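# Wind the cable around a reel held aloft

## Task

With one gripper holding the reel, pin the cable close to one of its ends beneath a finger of that same gripper. Then wrap the cable round the reel's hub for more than one complete turn, keeping it within roughly one cable thickness of the hub along almost the whole turn. Any cable doubling back between the flanges is subtracted from the turn. Report completion only while that grip keeps the reel steady and lifted above the table, the other arm's moving parts are away from both reel and cable, and that other arm is not pressing hard against the holding arm.

## Robot and tools

Robot: two arms, left_arm and right_arm, each with a two-finger parallel gripper and a wrist camera. Cameras: cam_high, cam_low, cam_left_wrist, cam_right_wrist, each 672x504.

Scene frame: origin at table-top height, halfway between the nominal arm bases. +x points out over the table, +z up, and left_arm sits on the +y side. Arm names do not match image left and right. Measured bases: left_arm at (+0.010, +0.363, +0.025) m, right_arm at (-0.001, -0.352, +0.036) m. On each gripper the fingers point along its own +z and open and close along its own y. end_effector_position is the spot between the finger pads, roughly 1 cm short of the fingertips.

execute_actions(actions, cameras): actions is a list of actions. Each action is a table of up to 15 rows, one per 1/30 s control step. If it has fewer than 15 rows, the last row repeats. Every row is a single flat list of 14 numbers, each in [-1, 1], covering both arms even when only one moves: left_arm dx, dy, dz, rx, ry, rz, opening, then right_arm dx, dy, dz, rx, ry, rz, opening. The first six numbers of an arm are an offset, not a pose. They count from that arm's Hand target as it was when the action began, along that Hand target's own axes. Every row counts from that same start, not from the previous row, so sending the same offset in a later action moves the arm further. Scale: 1.0 equals 0.6 m for dx, dy, dz and 180 degrees for rx, ry, rz, which together form a single rotation vector. Sending all six zeros re-commands the current Hand target. Opening is absolute: +1 is fully open (0.094 m) and -1 is closed. A 0 there is a real command, so resend the current opening to keep a gripper unchanged. cameras lists camera names: ["all"] gives every camera, [] gives none, and null gives all only when actions is empty. An unknown name invalidates the call.

move(target, speed, blend, opening_speed, grip_force, blocking, cameras): drives both grippers in straight lines. target is either one 14-number row laid out as above, or a list of up to 15 such rows. Every row is an offset from the Hand targets at the start of the move, not from the row before. The whole move runs for at most 10 s. speed is in m/s, from 0.002 to 2.9, default 0.25, and rotation is capped at twice that value in rad/s. Give one value, or one per target. blend, in metres, rounds corners at intermediate targets; 0 means stop at each one. opening_speed, 0.2 or more per second on the -1..1 scale, closes the fingers gradually, which suits fragile parts. grip_force is a per-pad limit from 10 to 50 N, as one number or one per arm. It stays in effect once set, and lower values close slowly. blocking=false returns after about 0.5 s while the motion continues. The result has a "move:" line whose ending is done, off_target, moving, held or fault. limits=paced means the commanded pose was clipped; limits=held means steps were withheld. Paths neither avoid obstacles nor each other. Faster motion means more lag and overshoot and harder impacts. Do not route a path near an arm's own base; go round it instead.

wait(seconds): 0 to 10 s, holding the last commands and letting a running move continue. stop(): brakes a running move; faster moves need more room to stop. zoom_image(camera, region): region is [x0, y0, x1, y1] in pixels of that camera's latest image, at most 504 by 504. read_manual(section): returns licence texts only. finished_scene(scene): the current scene's number, 1 or 2. It is final, so call it only while the goal state holds.

Results: end_effector_position in metres and end_effector_quat_wxyz in the scene frame. Hand target is the last commanded pose after clipping, and the next offsets count from it. Tool commands gives the current opening commands. grip_measured uses the opening scale and does not reveal first contact. Joint positions end with the finger opening in metres. Also listed: Joint velocities (may say within noise), Joint torques (include gravity, with offsets and noise), motor temperatures, and for action calls, positions at some control steps. Grippers often stop a few centimetres short of the target from friction or load. Sending another action, even all zeros, asks for the target again, or you can add the remaining distance. Each step clips the commanded orientation to within 40 degrees of the measured one.

Gripping: full force is about 50–64 N per pad. Release by commanding an opening well above grip_measured.

Things to avoid: dropping the reel or cable, or letting anything leave the table. No fast impacts against the table or fixtures, and no contact or pinching between the two arms or their grippers. A gripper closing on the other arm's fingers counts as a press between arms. Keep the wrist-camera cables clear, since touching them counts as contact. Long holds, outstretched poses, or pushing toward poses that cannot be reached heat the motors. A MOTOR HOT warning appears at 75 °C; at 90 °C the arm folds and stops working. An arm that is blocked keeps pressing until it is commanded back past its gripper. Loose objects may occasionally be nudged by outside pushes.

Each tool is called after "Request:" by a JSON object that holds its "name" and its "arguments", one argument or row to a line.

## Session

Request:
{"name": "execute_actions", "arguments": {
  "actions": []
}}

Scene clock: 0.00 s.
left_arm: end_effector_position=(+0.4134, +0.3747, +0.1495) grip_measured=+1.000 end_effector_quat_wxyz=(+0.619, -0.027, +0.784, +0.033) | right_arm: end_effector_position=(+0.4096, -0.3466, +0.1565) grip_measured=+1.000 end_effector_quat_wxyz=(+0.612, -0.024, +0.790, +0.028)
Joint positions: left_arm=[-0.035 1.516 0.366 0.915 -0.103 -0.005 0.094] | right_arm=[-0.031 1.549 0.396 0.9 -0.11 -0.013 0.094]
Joint velocities: within noise
Joint torques (N m): no reading
Motor temperatures (°C): left_arm=[32 31 44 37 29 28 27] | right_arm=[29 33 46 35 30 29 27]
Heat: left arm: 44 °C; right arm: 46 °C.
Hand target: left_arm +0.4125, +0.3748, +0.1458; +0.612, -0.027, +0.789, +0.033 | right_arm +0.4102, -0.3464, +0.1580; +0.612, -0.025, +0.790, +0.029
Tool commands: left_gripper/opening=+1.0 right_gripper/opening=+1.0

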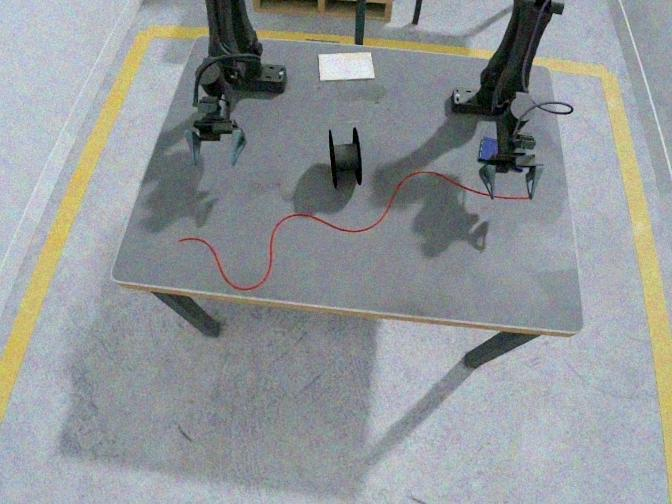

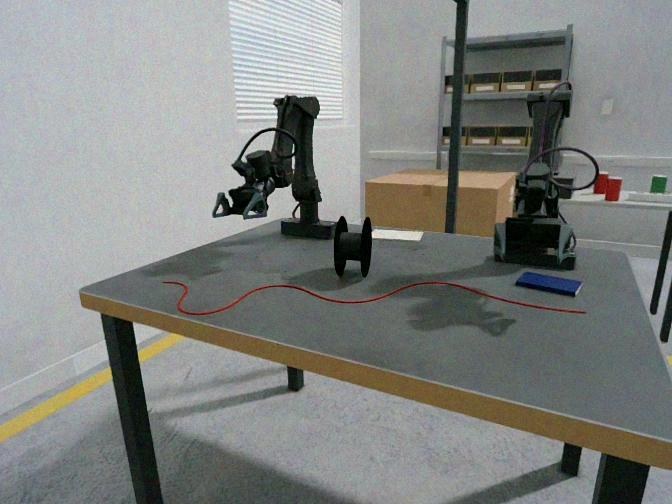

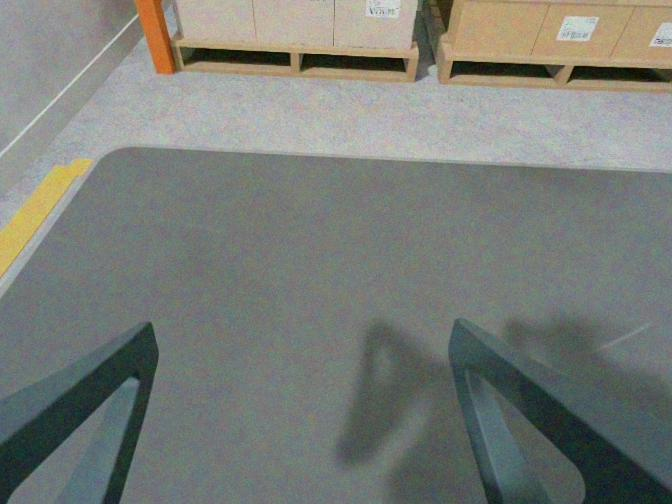

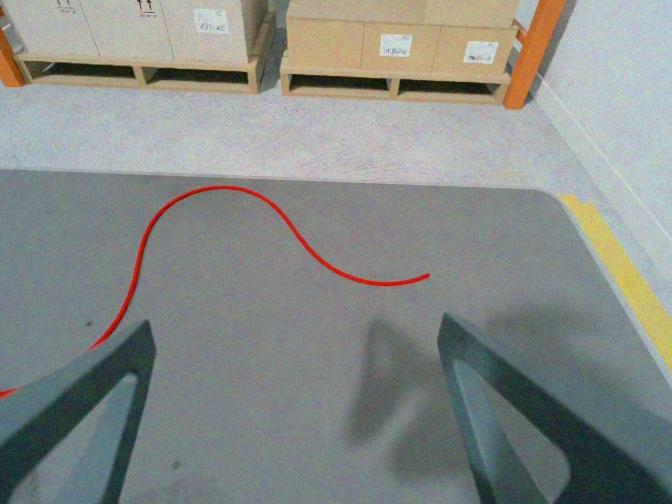

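Request:
{"name": "zoom_image", "arguments": {
  "camera": "cam_low",
  "region": [290, 200, 410, 290]
}}

Request:
{"name": "zoom_image", "arguments": {
  "camera": "cam_high",
  "region": [290, 110, 410, 200]
}}

Scaled by 4.200 from the camera's 672x504 image, which has a finer 960x720 frame.

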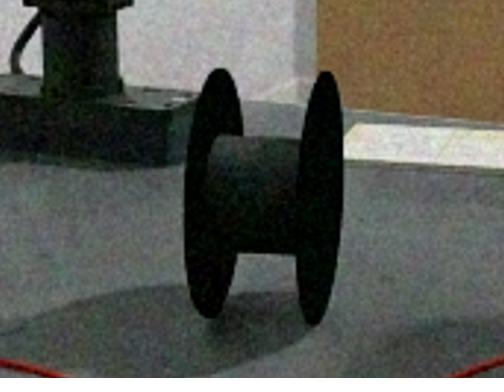

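Scaled by 4.200 from the camera's 672x504 image, which has a finer 960x720 frame.

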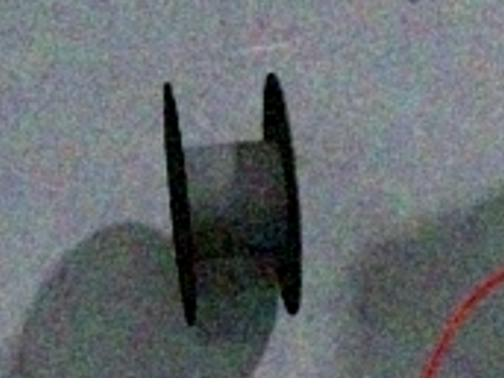

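Request:
{"name": "move", "arguments": {
  "target": [0.0465,0.0990,-0.1357,-0.3265,0.3274,-0.4287,0.3, 0.0470,0.4880,-0.3130,-0.0439,0.1698,-0.0307,0.3],
  "speed": 0.35,
  "cameras": ["all"]
}}

Scene clock: 343.50 s.
left_arm: end_effector_position=(+0.3207, +0.4252, +0.1404) grip_measured=+0.302 end_effector_quat_wxyz=(-0.005, +0.738, -0.674, +0.004) | right_arm: end_effector_position=(+0.1974, -0.0724, +0.1743) grip_measured=+0.302 end_effector_quat_wxyz=(+0.372, -0.121, +0.919, +0.044)
Joint positions: left_arm=[0.179 1.73 1.439 -1.266 0 -1.465 0.061] | right_arm=[1.273 1.425 0.988 -0.665 0.631 0.848 0.061]
Joint torques (N m): left_arm=[0.31 -7.21 7.84 0.58 -0.03 -0.12] | right_arm=[0.23 -3.96 9.61 0.72 0.54 0.14]
Motor temperatures (°C): left_arm=[31 32 41 49 28 27 27] | right_arm=[28 32 46 50 29 28 27]
Heat: left arm: 49 °C; right arm: 50 °C.
Hand target: left_arm +0.3221, +0.4270, +0.1402; +0.000, +0.743, -0.669, -0.001 | right_arm +0.2002, -0.0688, +0.1818; +0.380, -0.111, +0.917, +0.046
Off the commanded pose: left_arm 0.002 m, 1 deg | right_arm 0.009 m, 2 deg.
move: done
camera_calibration:
cam_left_wrist: T_world_to_cam=[[0.988676, 0.1234, 0.085395, -0.390011], [0.0648245, -0.864408, 0.498594, 0.308654], [0.135343, -0.487412, -0.862619, 0.409643], [0, 0, 0, 1]] pos_world=[0.310144, 0.514595, 0.232779]
cam_right_wrist: T_world_to_cam=[[0.214272, -0.969865, 0.115976, -0.144677], [-0.94657, -0.235475, -0.220356, 0.239317], [0.241025, -0.0625634, -0.9685, 0.236541], [0, 0, 0, 1]] pos_world=[0.200519, -0.0691653, 0.298604]

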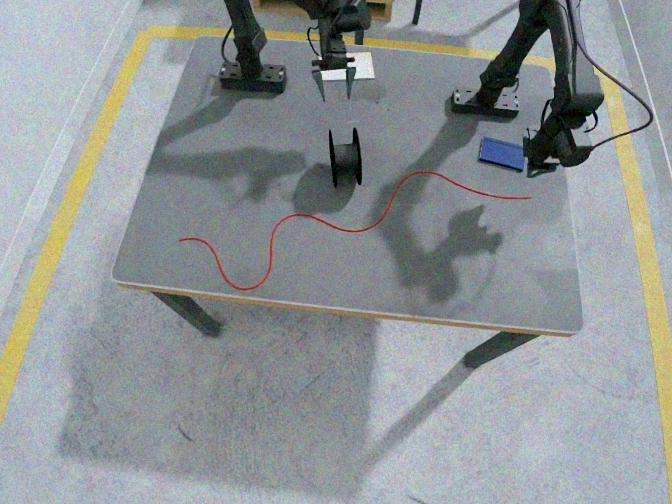

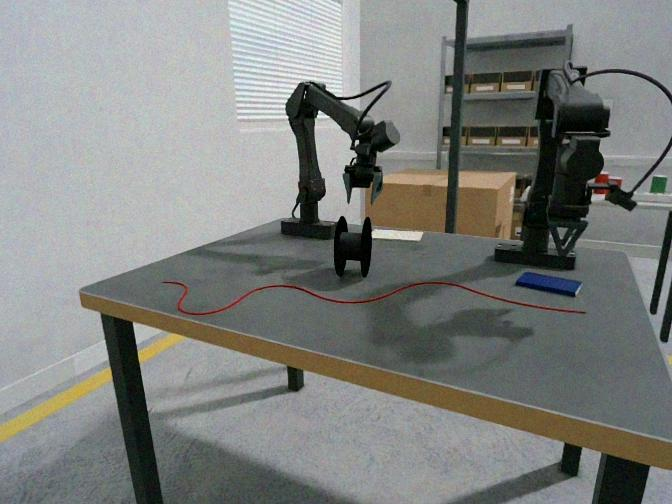

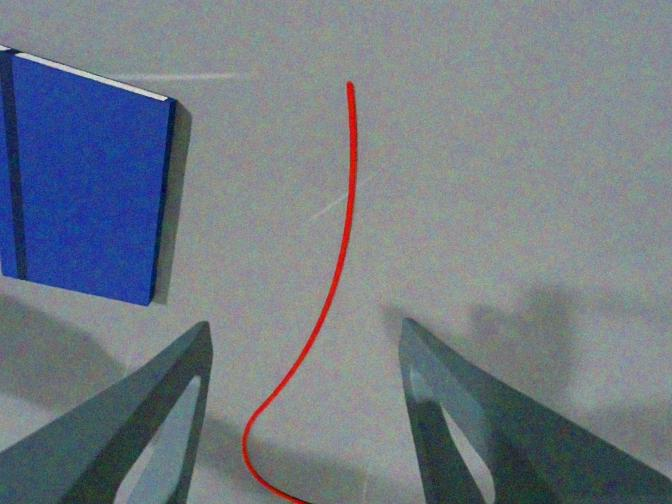

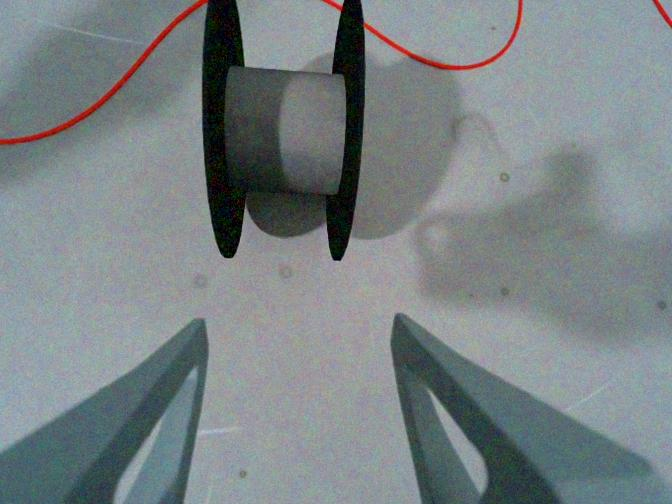

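Request:
{"name": "zoom_image", "arguments": {
  "camera": "cam_right_wrist",
  "region": [150, 0, 450, 350]
}}

Scaled by 1.440 from the camera's 672x504 image, which has a finer 960x720 frame.

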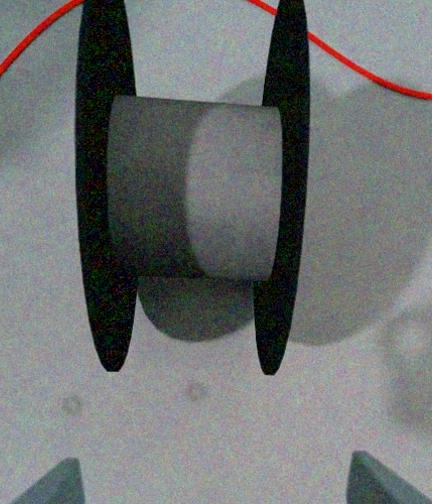

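Request:
{"name": "move", "arguments": {
  "target": [0.0383,-0.0460,0.1503,0,0,0.0222,0.3, -0.0237,-0.0412,0.0490,0.0051,0,0.0051,0.277],
  "speed": 0.2,
  "cameras": ["cam_left_wrist","cam_right_wrist"]
}}

Scene clock: 392.57 s.
left_arm: end_effector_position=(+0.3544, +0.4077, +0.0566) grip_measured=+0.302 end_effector_quat_wxyz=(-0.004, +0.717, -0.697, +0.006) | right_arm: end_effector_position=(+0.2341, -0.0825, +0.1752) grip_measured=+0.279 end_effector_quat_wxyz=(+0.378, -0.101, +0.919, +0.047)
Joint positions: left_arm=[0.113 1.905 1.318 -0.97 0.004 -1.469 0.061] | right_arm=[1.139 1.425 0.972 -0.565 0.585 0.745 0.06]
Joint torques (N m): left_arm=[-0.31 -9.13 5.08 0.77 -0.1 -0.11] | right_arm=[-0.35 -4.53 5.94 1.03 0.32 -0.11]
Motor temperatures (°C): left_arm=[31 34 43 41 28 27 27] | right_arm=[28 32 46 46 29 28 27]
Heat: left arm: 43 °C; right arm: 46 °C.
Hand target: left_arm +0.3519, +0.4071, +0.0500; +0.000, +0.719, -0.695, -0.001 | right_arm +0.2360, -0.0854, +0.1710; +0.381, -0.100, +0.918, +0.041
Off the commanded pose: left_arm 0.007 m, 1 deg | right_arm 0.005 m, 1 deg.
move: done
camera_calibration:
cam_left_wrist: T_world_to_cam=[[0.994234, 0.0624324, 0.0871819, -0.39122], [0.0102771, -0.864765, 0.502071, 0.352408], [0.106737, -0.49828, -0.860421, 0.338791], [0, 0, 0, 1]] pos_world=[0.349181, 0.497988, 0.148676]
cam_right_wrist: T_world_to_cam=[[0.177801, -0.979359, 0.0961396, -0.151145], [-0.952068, -0.195907, -0.234919, 0.278953], [0.248905, -0.0497626, -0.967249, 0.22686], [0, 0, 0, 1]] pos_world=[0.235989, -0.0820871, 0.299492]
Images, in order (width x height): cam_left_wrist 672x504, cam_right_wrist 672x504.

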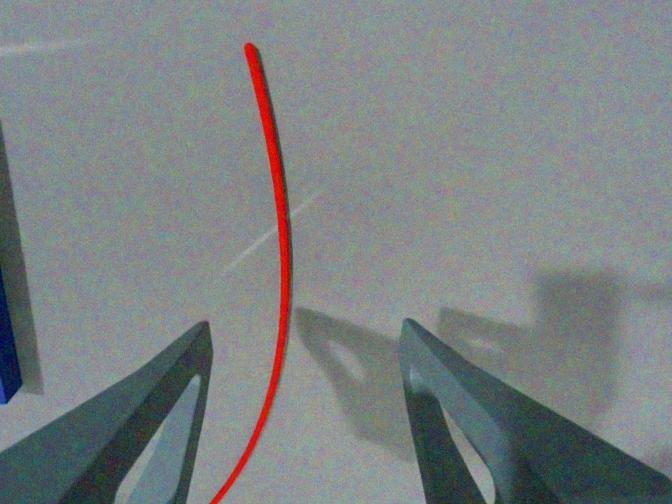

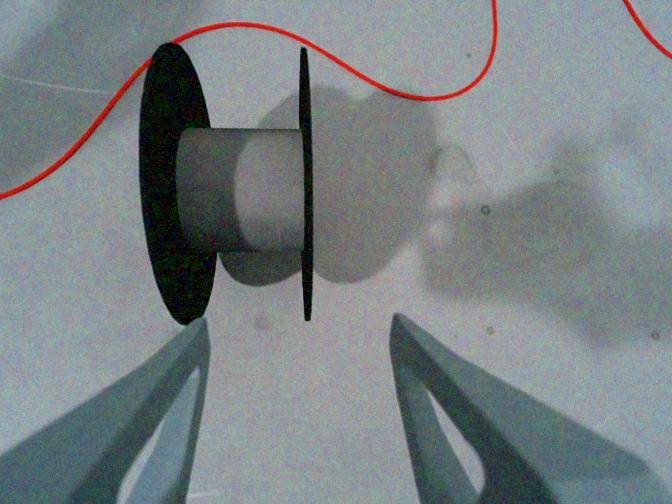

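Request:
{"name": "move", "arguments": {
  "target": [0,0.0067,0.07,0,0,0,0.3, 0.0112,-0.0062,0.1372,0,0,0,0.277],
  "speed": 0.08,
  "cameras": ["cam_left_wrist","cam_right_wrist"]
}}

Scene clock: 421.53 s.
left_arm: end_effector_position=(+0.3557, +0.4078, +0.0213) grip_measured=+0.301 end_effector_quat_wxyz=(-0.012, +0.717, -0.697, +0.013) | right_arm: end_effector_position=(+0.2875, -0.0744, +0.1138) grip_measured=+0.279 end_effector_quat_wxyz=(+0.380, -0.100, +0.918, +0.047)
Joint positions: left_arm=[0.113 1.946 1.222 -0.812 0.005 -1.47 0.061] | right_arm=[0.99 1.628 0.889 -0.201 0.504 0.599 0.06]
Joint torques (N m): left_arm=[-0.23 -8.16 4.1 0.85 -0.1 -0.1] | right_arm=[-0.32 -5.75 5.55 1.25 0.31 -0.1]
Heat: left arm: 41 °C; right arm: 47 °C.
Hand target: left_arm +0.3480, +0.4070, +0.0081; -0.001, +0.719, -0.695, +0.000 | right_arm +0.2891, -0.0777, +0.1081; +0.381, -0.100, +0.918, +0.041
Off the commanded pose: left_arm 0.015 m, 2 deg | right_arm 0.007 m, 1 deg.
move: off_target (left_arm)
camera_calibration:
cam_left_wrist: T_world_to_cam=[[0.992219, 0.0625397, 0.10766, -0.389175], [0.000306027, -0.865915, 0.500191, 0.374254], [0.124506, -0.496266, -0.859196, 0.301193], [0, 0, 0, 1]] pos_world=[0.348532, 0.497883, 0.113483]
cam_right_wrist: T_world_to_cam=[[0.175753, -0.979807, 0.0953369, -0.14618], [-0.951552, -0.193905, -0.238642, 0.317425], [0.252309, -0.048776, -0.966417, 0.153565], [0, 0, 0, 1]] pos_world=[0.288992, -0.0741876, 0.238095]
Images, in order (width x height): cam_left_wrist 672x504, cam_right_wrist 672x504.

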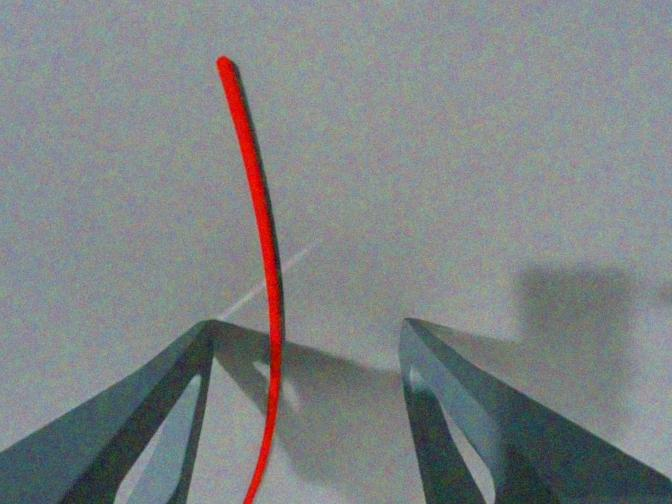

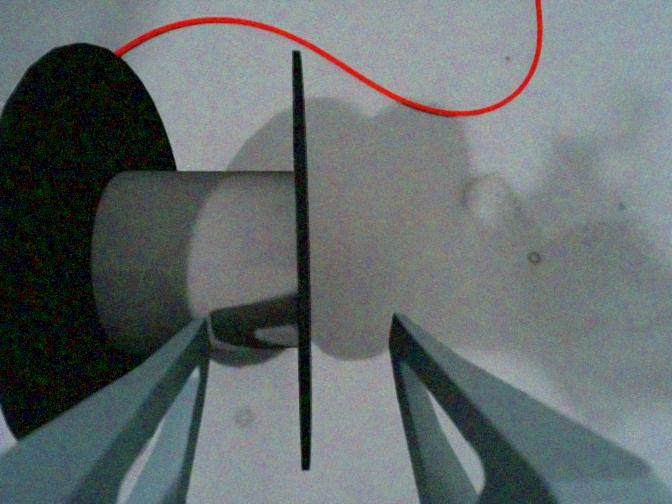

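Request:
{"name": "move", "arguments": {
  "target": [-0.0005,-0.0083,-0.0207,0,0,0,-1, 0,0,0,0,0,0,-1],
  "speed": 0.1,
  "opening_speed": 1.0,
  "grip_force": [30, 50],
  "cameras": ["cam_left_wrist","cam_right_wrist"]
}}

Scene clock: 439.93 s.
left_arm: end_effector_position=(+0.3510, +0.4072, +0.0231) grip_measured=-0.962 end_effector_quat_wxyz=(-0.003, +0.717, -0.697, +0.006) | right_arm: end_effector_position=(+0.2875, -0.0742, +0.1138) grip_measured=-0.944 end_effector_quat_wxyz=(+0.380, -0.102, +0.918, +0.047)
Joint positions: left_arm=[0.113 1.946 1.231 -0.843 0.005 -1.47 0.002] | right_arm=[0.99 1.628 0.889 -0.2 0.504 0.594 0.003]
Joint torques (N m): left_arm=[-0.29 -8.61 7.06 0.63 -0.1 -0.11] | right_arm=[-0.53 -5.52 5.61 1.2 0.31 0]
Heat: left arm: 41 °C; right arm: 46 °C.
Hand target: left_arm +0.3529, +0.4075, +0.0205; -0.001, +0.719, -0.695, +0.000 | right_arm +0.2890, -0.0777, +0.1080; +0.381, -0.100, +0.918, +0.041
Off the commanded pose: left_arm 0.003 m, 1 deg | right_arm 0.007 m, 1 deg.
grip_force (N): 30, 50
move: done
camera_calibration:
cam_left_wrist: T_world_to_cam=[[0.994401, 0.0628977, 0.0849143, -0.38512], [0.0117444, -0.864369, 0.502721, 0.368051], [0.105017, -0.498909, -0.860268, 0.310949], [0, 0, 0, 1]] pos_world=[0.345986, 0.49749, 0.115175]
cam_right_wrist: T_world_to_cam=[[0.179838, -0.978738, 0.0986403, -0.147472], [-0.950438, -0.198736, -0.239106, 0.316911], [0.253625, -0.0507511, -0.96597, 0.153088], [0, 0, 0, 1]] pos_world=[0.288899, -0.0735858, 0.238201]
Images, in order (width x height): cam_left_wrist 672x504, cam_right_wrist 672x504.

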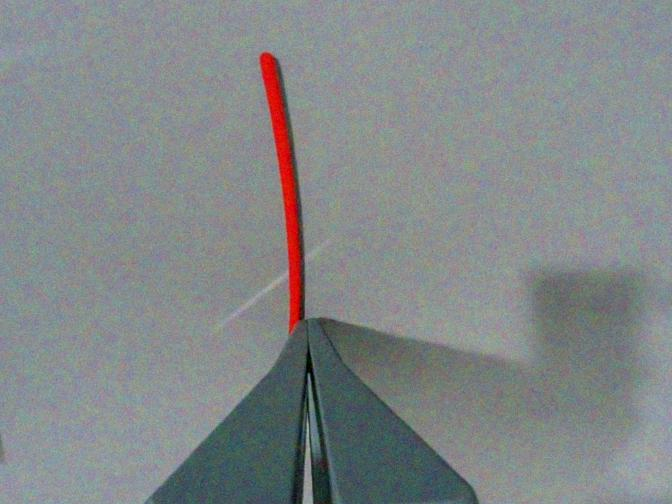

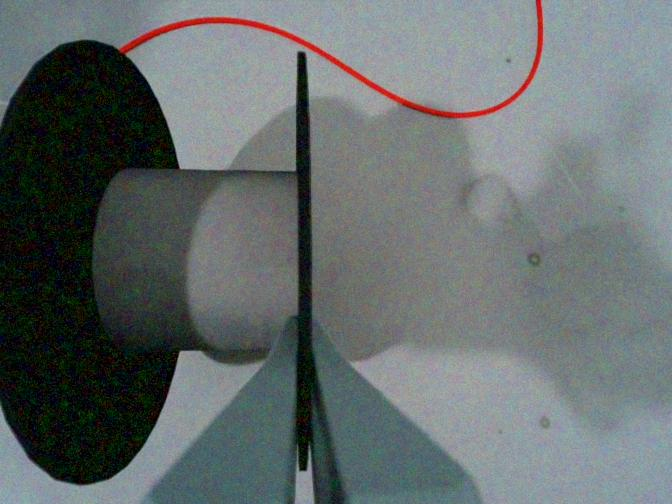

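Request:
{"name": "zoom_image", "arguments": {
  "camera": "cam_left_wrist",
  "region": [230, 250, 400, 420]
}}

Scaled by 2.965 from the camera's 672x504 image, which has a finer 960x720 frame.

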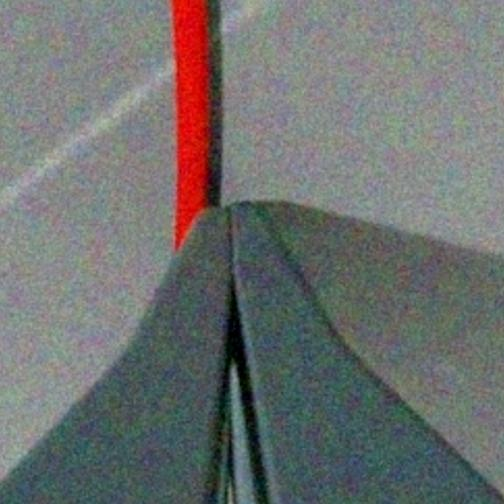

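Request:
{"name": "move", "arguments": {
  "target": [
    [0,0,0,0,0,0,0.1, 0,0,0,0,0,0,-1],
    [0,0.0133,0.0158,0,0,0,0.1, -0.059,0,-0.059,0,0,0,-1],
    [0,0.0133,0.0158,0,0,0,-1, -0.059,0,-0.059,0,0,0,-1]
  ],
  "speed": 0.05,
  "cameras": ["cam_low","cam_left_wrist","cam_right_wrist"]
}}

Scene clock: 461.30 s.
left_arm: end_effector_position=(+0.3575, +0.4078, +0.0204) grip_measured=-0.909 end_effector_quat_wxyz=(-0.016, +0.717, -0.697, +0.016) | right_arm: end_effector_position=(+0.2736, -0.0896, +0.1242) grip_measured=-0.944 end_effector_quat_wxyz=(+0.338, -0.123, +0.933, +0.011)
Joint positions: left_arm=[0.113 1.946 1.217 -0.798 0.006 -1.47 0.004] | right_arm=[0.99 1.587 0.964 -0.436 0.485 0.593 0.003]
Joint torques (N m): left_arm=[-0.08 -9.29 3.78 0.68 -0.11 -0.08] | right_arm=[-0.54 -9.61 10.56 1.17 0.49 0.02]
Heat: left arm: 41 °C; right arm: 46 °C.
Hand target: left_arm +0.3450, +0.4072, +0.0110; -0.001, +0.719, -0.695, +0.000 | right_arm +0.2891, -0.0776, +0.1582; +0.381, -0.100, +0.918, +0.041
Off the commanded pose: left_arm 0.016 m, 3 deg | right_arm 0.039 m, 7 deg.
grip_force (N): 30, 50
move: off_target (left_arm, right_arm); target 3's new opening was sent with left_arm's hand 0.012 m and 1 deg from that target
camera_calibration:
cam_left_wrist: T_world_to_cam=[[0.991188, 0.0625132, 0.116782, -0.390679], [-0.00436676, -0.865732, 0.500488, 0.376313], [0.132389, -0.496588, -0.857831, 0.297379], [0, 0, 0, 1]] pos_world=[0.34951, 0.497884, 0.112385]
cam_right_wrist: T_world_to_cam=[[0.201257, -0.964215, 0.172582, -0.174848], [-0.963395, -0.226699, -0.143102, 0.292212], [0.177105, -0.137464, -0.974545, 0.180099], [0, 0, 0, 1]] pos_world=[0.284808, -0.07759, 0.247506]
Images, in order (width x height): cam_low 672x504, cam_left_wrist 672x504, cam_right_wrist 672x504.

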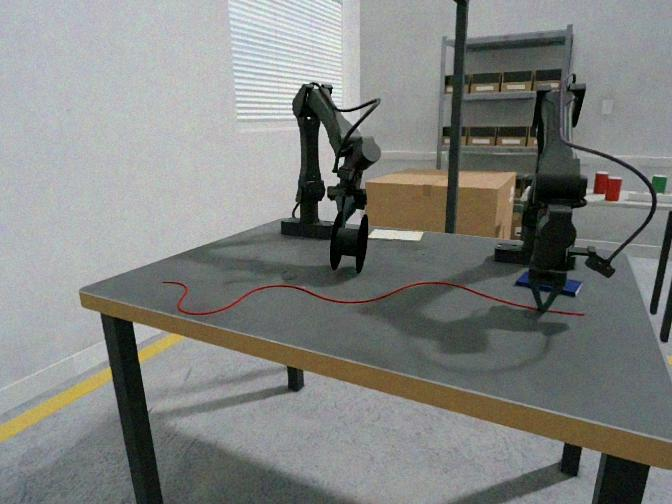

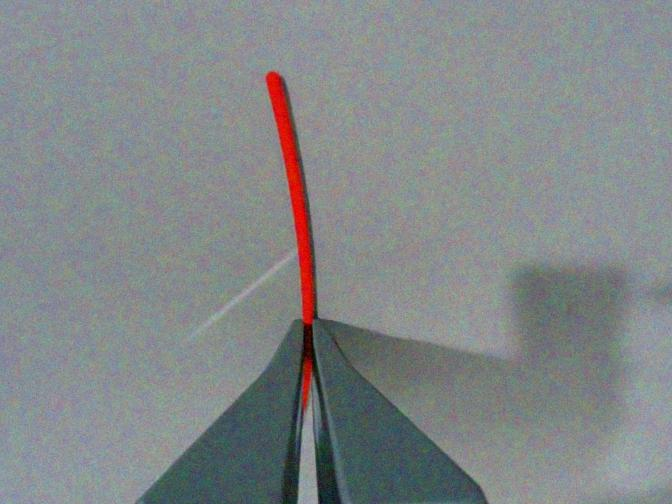

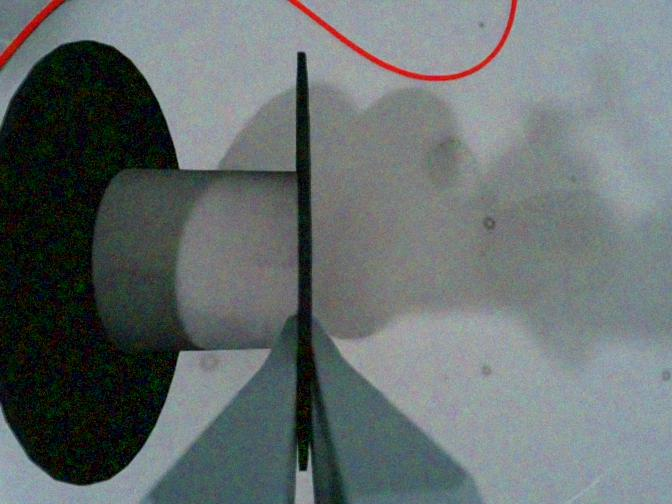

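Request:
{"name": "move", "arguments": {
  "target": [0.0117,0,-0.1483,0,0,0,-1, -0.0490,-0.0820,-0.0967,0.0928,-0.2999,-0.5171,-1],
  "speed": 0.2,
  "cameras": ["all"]
}}

Scene clock: 484.60 s.
left_arm: end_effector_position=(+0.3413, +0.4014, +0.0881) grip_measured=-0.910 end_effector_quat_wxyz=(+0.012, +0.719, -0.695, -0.006) | right_arm: end_effector_position=(+0.2803, -0.1314, +0.1892) grip_measured=-0.944 end_effector_quat_wxyz=(-0.590, +0.669, -0.334, +0.305)
Joint positions: left_arm=[0.1 1.859 1.388 -1.126 0.006 -1.487 0.004] | right_arm=[0.702 1.264 0.185 0.959 0.065 -1.578 0.003]
Joint torques (N m): left_arm=[-0.76 -11.79 7.5 0.52 -0.09 -0.11] | right_arm=[-0.5 -4.08 5.98 2.58 -0.2 0.05]
Heat: left arm: 41 °C; right arm: 50 °C.
Hand target: left_arm +0.3452, +0.4001, +0.0999; +0.000, +0.719, -0.695, -0.001 | right_arm +0.2798, -0.1300, +0.2200; -0.633, +0.633, -0.316, +0.315
Off the commanded pose: left_arm 0.013 m, 2 deg | right_arm 0.031 m, 7 deg.
grip_force (N): 30, 50
move: off_target (left_arm, right_arm)
camera_calibration:
cam_left_wrist: T_world_to_cam=[[0.996669, 0.0677883, 0.0453355, -0.379763], [0.0354992, -0.861116, 0.507167, 0.320769], [0.0734191, -0.503868, -0.860655, 0.377764], [0, 0, 0, 1]] pos_world=[0.339376, 0.492306, 0.179658]
cam_right_wrist: T_world_to_cam=[[-0.0251407, 0.055749, 0.998128, -0.18647], [0.088393, -0.994409, 0.0577677, -0.135224], [0.995768, 0.0896798, 0.0200724, -0.151337], [0, 0, 0, 1]] pos_world=[0.157961, -0.1105, 0.19697]

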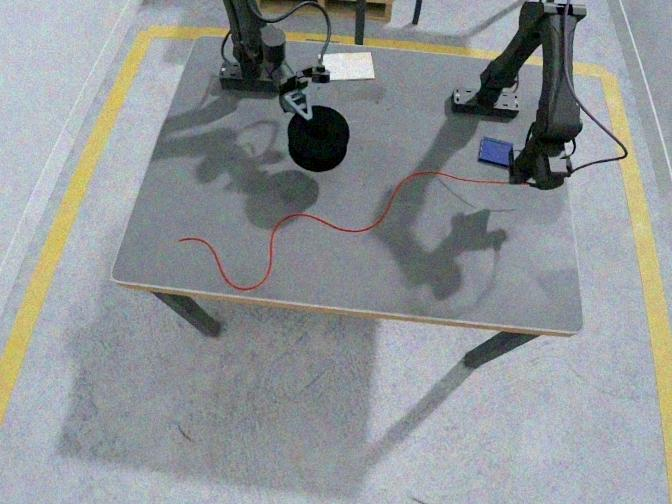

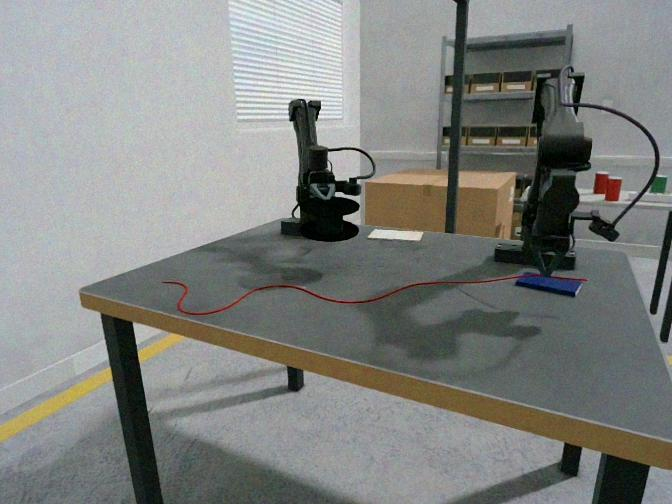

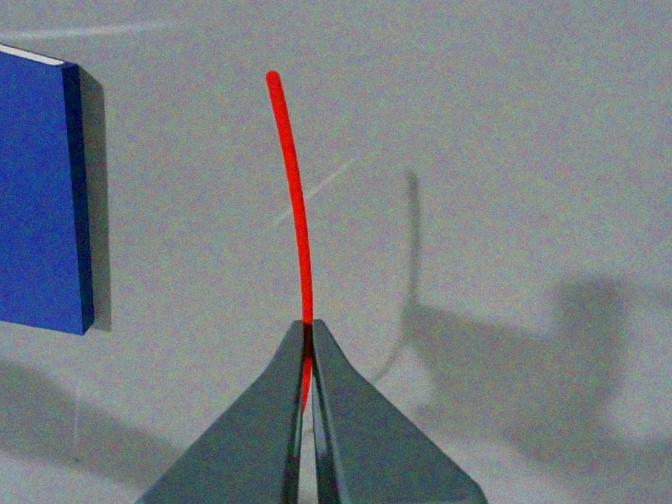

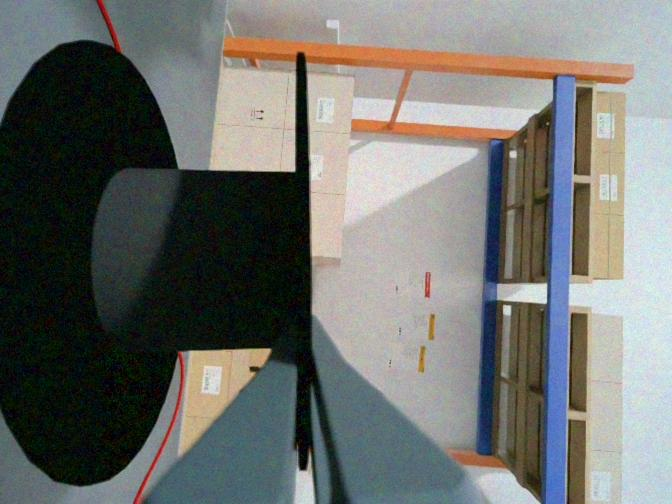

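Request:
{"name": "move", "arguments": {
  "target": [0.6753,0.2820,-0.0667,0,0,0.805,-1, 0.0043,0.15,0.003,0.039,0,0,-1],
  "speed": 0.3,
  "cameras": ["all"]
}}

Scene clock: 521.23 s.
left_arm: end_effector_position=(+0.1886, -0.0088, +0.1443) grip_measured=-0.910 end_effector_quat_wxyz=(+0.004, +0.442, +0.897, -0.007) | right_arm: end_effector_position=(+0.2767, -0.1366, +0.1016) grip_measured=-0.944 end_effector_quat_wxyz=(-0.545, +0.707, -0.349, +0.286)
Joint positions: left_arm=[-1.139 2.12 1.985 -1.421 0.006 -0.207 0.004] | right_arm=[0.693 1.787 0.103 1.439 0.058 -1.582 0.003]
Joint torques (N m): left_arm=[-0.05 -10.48 7.97 0.61 -0.12 0.05] | right_arm=[-0.7 -2.96 3.44 2.89 -0.17 0.17]
Motor temperatures (°C): left_arm=[30 39 42 36 28 27 28] | right_arm=[28 33 45 65 29 28 29]
Heat: left arm: 42 °C; right arm: 65 °C.
Hand target: left_arm +0.1903, -0.0108, +0.1395; +0.000, +0.445, +0.895, +0.000 | right_arm +0.2827, -0.1309, +0.1299; -0.670, +0.593, -0.296, +0.334
Off the commanded pose: left_arm 0.005 m, 1 deg | right_arm 0.030 m, 21 deg.
joint sent to its limit (right arm) — joint 4 (wrist pitch), upper limit. The joint targets are off in orientation, not in position.
grip_force (N): 30, 50
move: off_target (right_arm)
camera_calibration:
cam_left_wrist: T_world_to_cam=[[-0.769448, -0.63349, 0.0814834, 0.119305], [-0.523056, 0.698188, 0.488821, 0.0661321], [-0.366554, 0.333502, -0.86857, 0.322061], [0, 0, 0, 1]] pos_world=[0.244442, -0.0780024, 0.237685]
cam_right_wrist: T_world_to_cam=[[0.0709824, 0.13756, 0.987947, -0.113167], [0.0968017, -0.98672, 0.130434, -0.143709], [0.992769, 0.0863765, -0.0833558, -0.134602], [0, 0, 0, 1]] pos_world=[0.155573, -0.114607, 0.119327]

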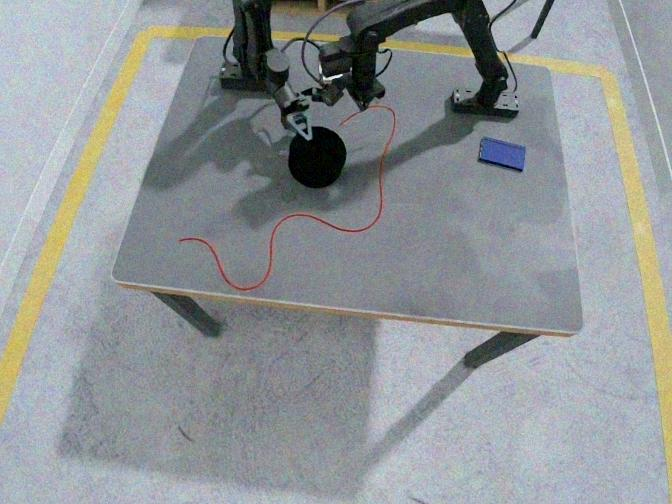

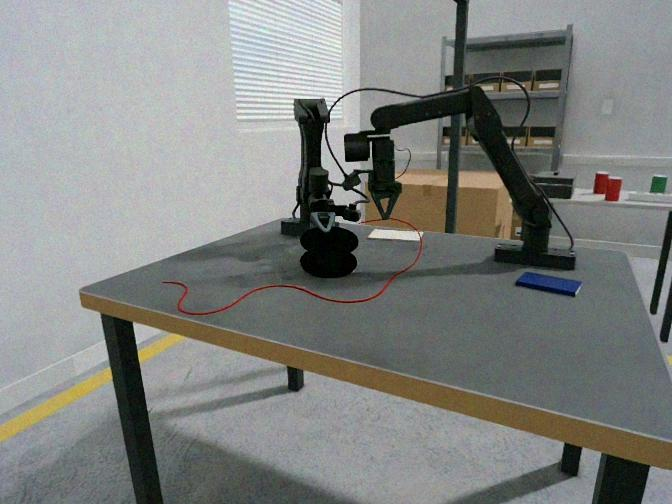

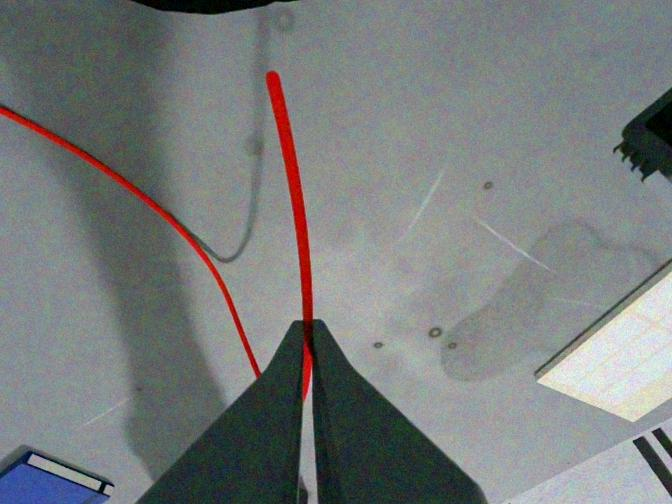

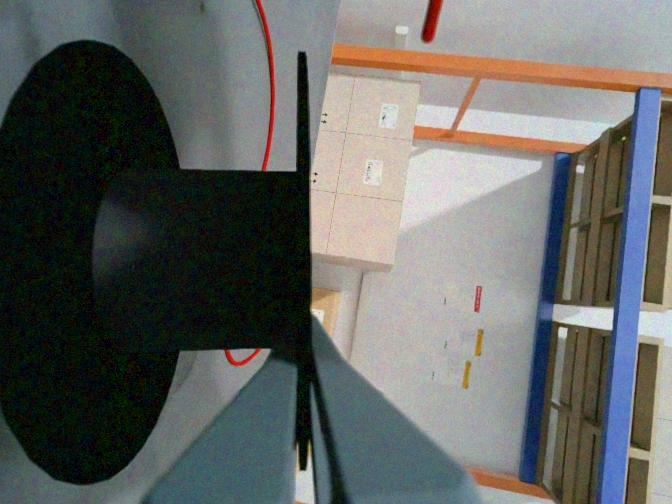

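Request:
{"name": "move", "arguments": {
  "target": [0,0,0,0,0,0,-1, 0,0.058,-0.0071,-0.039,0,0,-1],
  "speed": 0.05,
  "cameras": ["cam_low","cam_right_wrist"]
}}

Scene clock: 581.97 s.
left_arm: end_effector_position=(+0.1885, -0.0086, +0.1443) grip_measured=-0.910 end_effector_quat_wxyz=(+0.003, +0.442, +0.897, -0.007) | right_arm: end_effector_position=(+0.2875, -0.1276, +0.0951) grip_measured=-0.944 end_effector_quat_wxyz=(-0.542, +0.709, -0.350, +0.285)
Joint positions: left_arm=[-1.139 2.12 1.985 -1.422 0.006 -0.207 0.004] | right_arm=[0.693 1.854 0.159 1.441 0.058 -1.582 0.003]
Joint torques (N m): left_arm=[-0.14 -10.45 7.99 0.63 -0.1 0.07] | right_arm=[-0.81 0.31 0.23 2.84 -0.19 0.18]
Motor temperatures (°C): left_arm=[30 36 44 35 28 27 28] | right_arm=[28 32 44 70 29 28 30]
Heat: left arm: 44 °C; right arm: 70 °C.
Hand target: left_arm +0.1902, -0.0108, +0.1395; +0.000, +0.445, +0.895, +0.001 | right_arm +0.2827, -0.1308, +0.0950; -0.633, +0.633, -0.316, +0.315
Off the commanded pose: left_arm 0.006 m, 1 deg | right_arm 0.006 m, 15 deg.
joint sent to its limit (right arm) — joint 4 (wrist pitch), upper limit. The joint targets are off in orientation, not in position.
grip_force (N): 30, 50
move: off_target (right_arm)
camera_calibration:
cam_right_wrist: T_world_to_cam=[[0.0768607, 0.142338, 0.986829, -0.109683], [0.0975337, -0.986084, 0.134634, -0.135639], [0.99226, 0.0859011, -0.0896739, -0.145949], [0, 0, 0, 1]] pos_world=[0.166479, -0.105602, 0.113412]
Images, in order (width x height): cam_low 672x504, cam_right_wrist 672x504.

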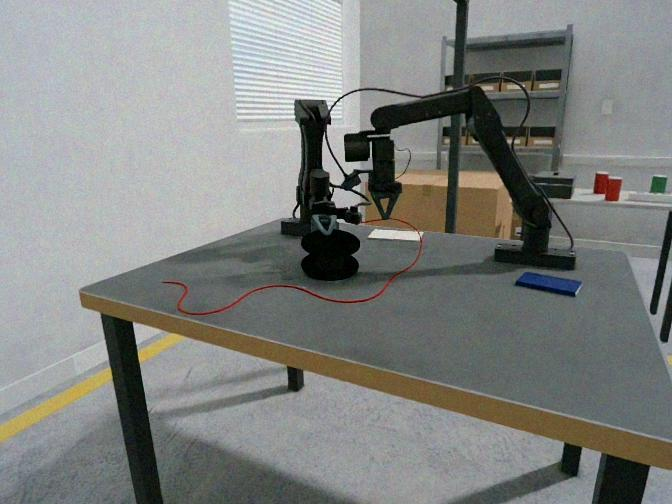

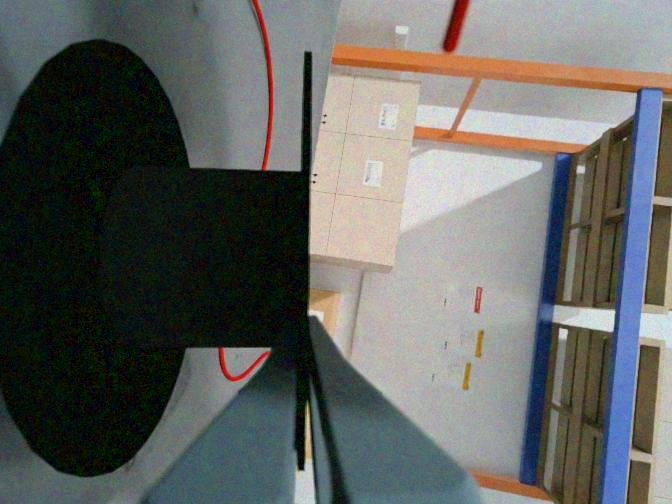

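Request:
{"name": "move", "arguments": {
  "target": [0,0,0,0,0,0,-1, 0,0,0,-0.085,0,0,0.9],
  "speed": 0.1,
  "opening_speed": 0.6,
  "cameras": ["cam_low","cam_left_wrist","cam_right_wrist"]
}}

Scene clock: 595.77 s.
left_arm: end_effector_position=(+0.1885, -0.0086, +0.1443) grip_measured=-0.910 end_effector_quat_wxyz=(+0.003, +0.442, +0.897, -0.007) | right_arm: end_effector_position=(+0.2813, -0.1332, +0.0832) grip_measured=+0.898 end_effector_quat_wxyz=(-0.522, +0.725, -0.356, +0.274)
Joint positions: left_arm=[-1.139 2.12 1.985 -1.422 0.006 -0.207 0.004] | right_arm=[0.687 1.83 0.142 1.378 0.048 -1.582 0.089]
Joint torques (N m): left_arm=[-0.13 -10.41 7.98 0.62 -0.08 0.05] | right_arm=[-0.66 -6.08 2.59 1.92 -0.16 0.22]
Motor temperatures (°C): left_arm=[30 36 44 35 28 27 28] | right_arm=[28 32 43 72 29 28 30]
Heat: left arm: 44 °C; right arm: 72 °C.
Hand target: left_arm +0.1902, -0.0108, +0.1395; +0.000, +0.445, +0.895, +0.001 | right_arm +0.2827, -0.1307, +0.0949; -0.543, +0.711, -0.355, +0.270
Off the commanded pose: left_arm 0.006 m, 1 deg | right_arm 0.012 m, 3 deg.
grip_force (N): 30, 50
move: off_target (right_arm)
camera_calibration:
cam_left_wrist: T_world_to_cam=[[-0.769688, -0.63321, 0.0813925, 0.119393], [-0.522572, 0.698116, 0.48944, 0.0657406], [-0.36674, 0.334183, -0.86823, 0.322009], [0, 0, 0, 1]] pos_world=[0.244343, -0.0779039, 0.237684]
cam_right_wrist: T_world_to_cam=[[0.121233, 0.175874, 0.976919, -0.10389], [0.10777, -0.980693, 0.16318, -0.143443], [0.986756, 0.0855003, -0.137846, -0.134953], [0, 0, 0, 1]] pos_world=[0.161219, -0.110864, 0.106296]
Images, in order (width x height): cam_low 672x504, cam_left_wrist 672x504, cam_right_wrist 672x504.

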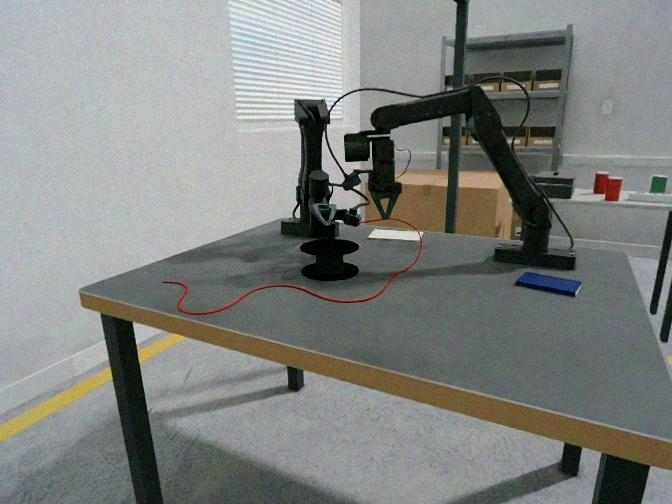

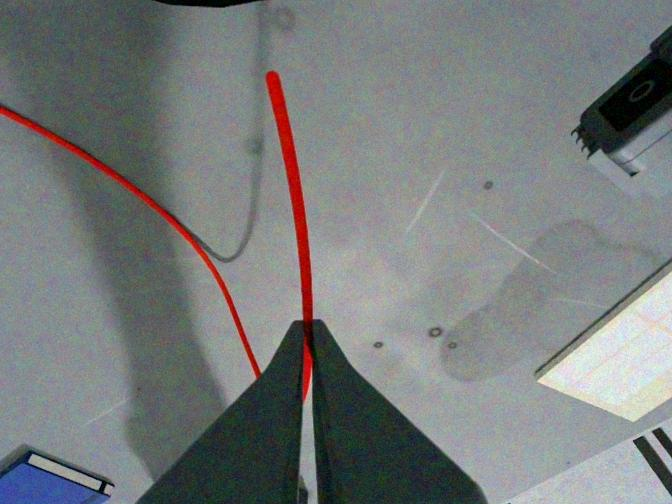

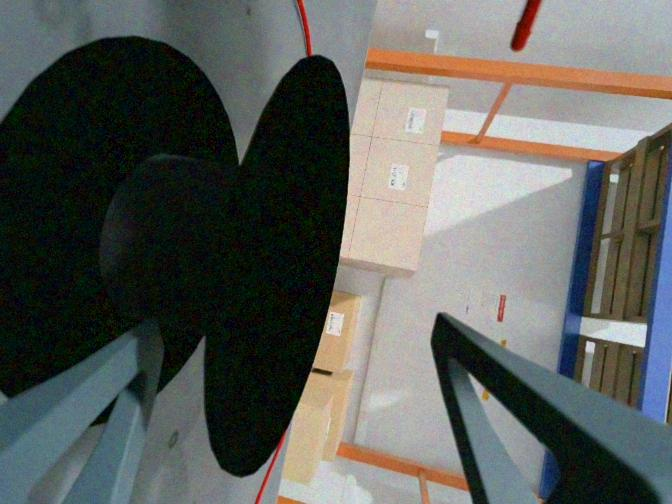

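Request:
{"name": "move", "arguments": {
  "target": [-0.0870,-0.0180,0.0992,0,-0.111,0,-1, 0.002,0.02,0.001,-0.016,0,0,0.9],
  "speed": 0.15,
  "cameras": ["all"]
}}

Scene clock: 631.53 s.
left_arm: end_effector_position=(+0.2146, -0.0588, +0.0727) grip_measured=-0.910 end_effector_quat_wxyz=(+0.144, +0.440, +0.883, -0.074) | right_arm: end_effector_position=(+0.2811, -0.1350, +0.0794) grip_measured=+0.898 end_effector_quat_wxyz=(-0.516, +0.729, -0.359, +0.271)
Joint positions: left_arm=[-1.164 2.07 1.571 -0.754 -0.067 -0.211 0.004] | right_arm=[0.681 1.83 0.142 1.362 0.043 -1.582 0.089]
Joint torques (N m): left_arm=[-0.64 -14.97 5.11 1.38 -0.2 -0.08] | right_arm=[-0.72 -5.91 3.19 1.56 -0.23 0.21]
Motor temperatures (°C): left_arm=[30 36 43 34 28 27 28] | right_arm=[28 32 43 70 29 28 29]
Heat: left arm: 43 °C; right arm: 70 °C.
Hand target: left_arm +0.2131, -0.0588, +0.0798; +0.155, +0.439, +0.882, -0.077 | right_arm +0.2814, -0.1333, +0.0832; -0.525, +0.725, -0.362, +0.261
Off the commanded pose: left_arm 0.007 m, 1 deg | right_arm 0.004 m, 2 deg.
grip_force (N): 30, 50
move: done
camera_calibration:
cam_left_wrist: T_world_to_cam=[[-0.790857, -0.606441, 0.0823101, 0.119655], [-0.583492, 0.787736, 0.19751, 0.189042], [-0.184617, 0.108175, -0.976839, 0.241751], [0, 0, 0, 1]] pos_world=[0.249566, -0.102503, 0.188965]
cam_right_wrist: T_world_to_cam=[[0.134573, 0.184262, 0.973621, -0.102247], [0.109036, -0.979346, 0.170275, -0.145232], [0.984886, 0.0832449, -0.151885, -0.133759], [0, 0, 0, 1]] pos_world=[0.161332, -0.112258, 0.103963]

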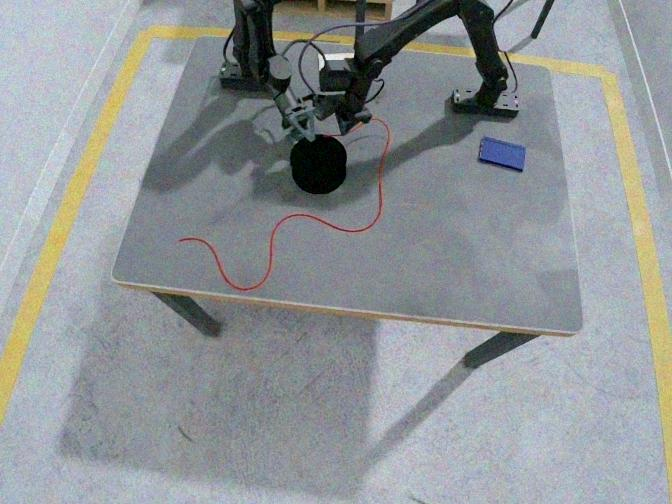

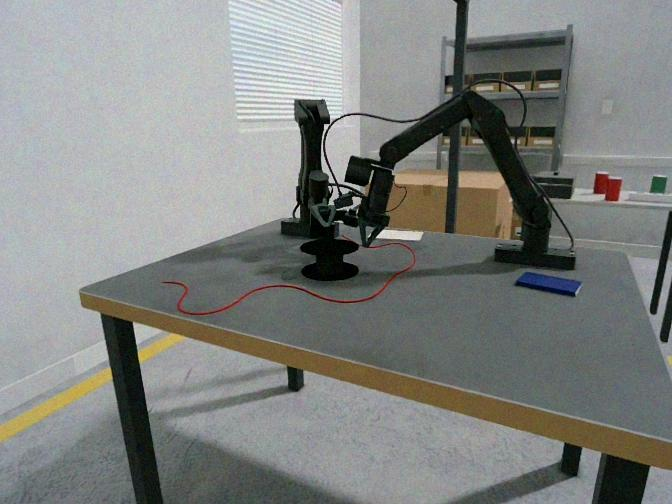

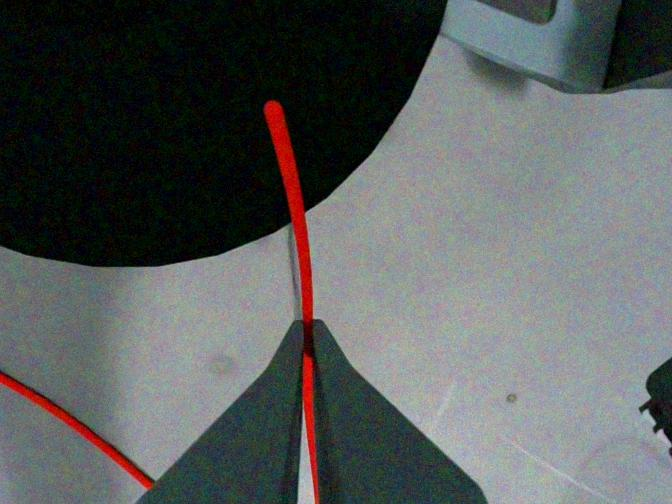

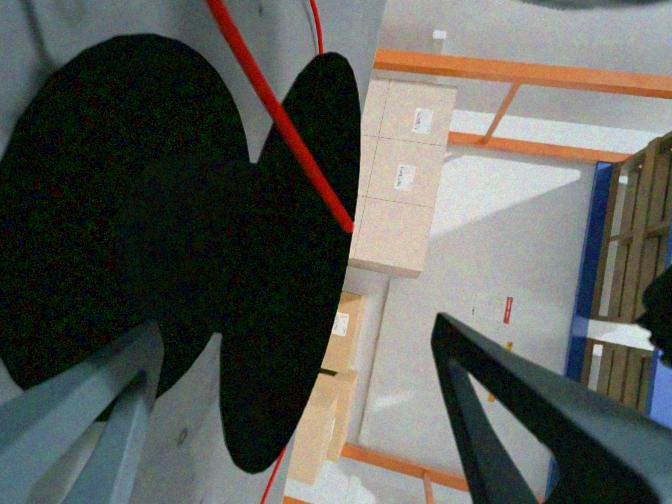

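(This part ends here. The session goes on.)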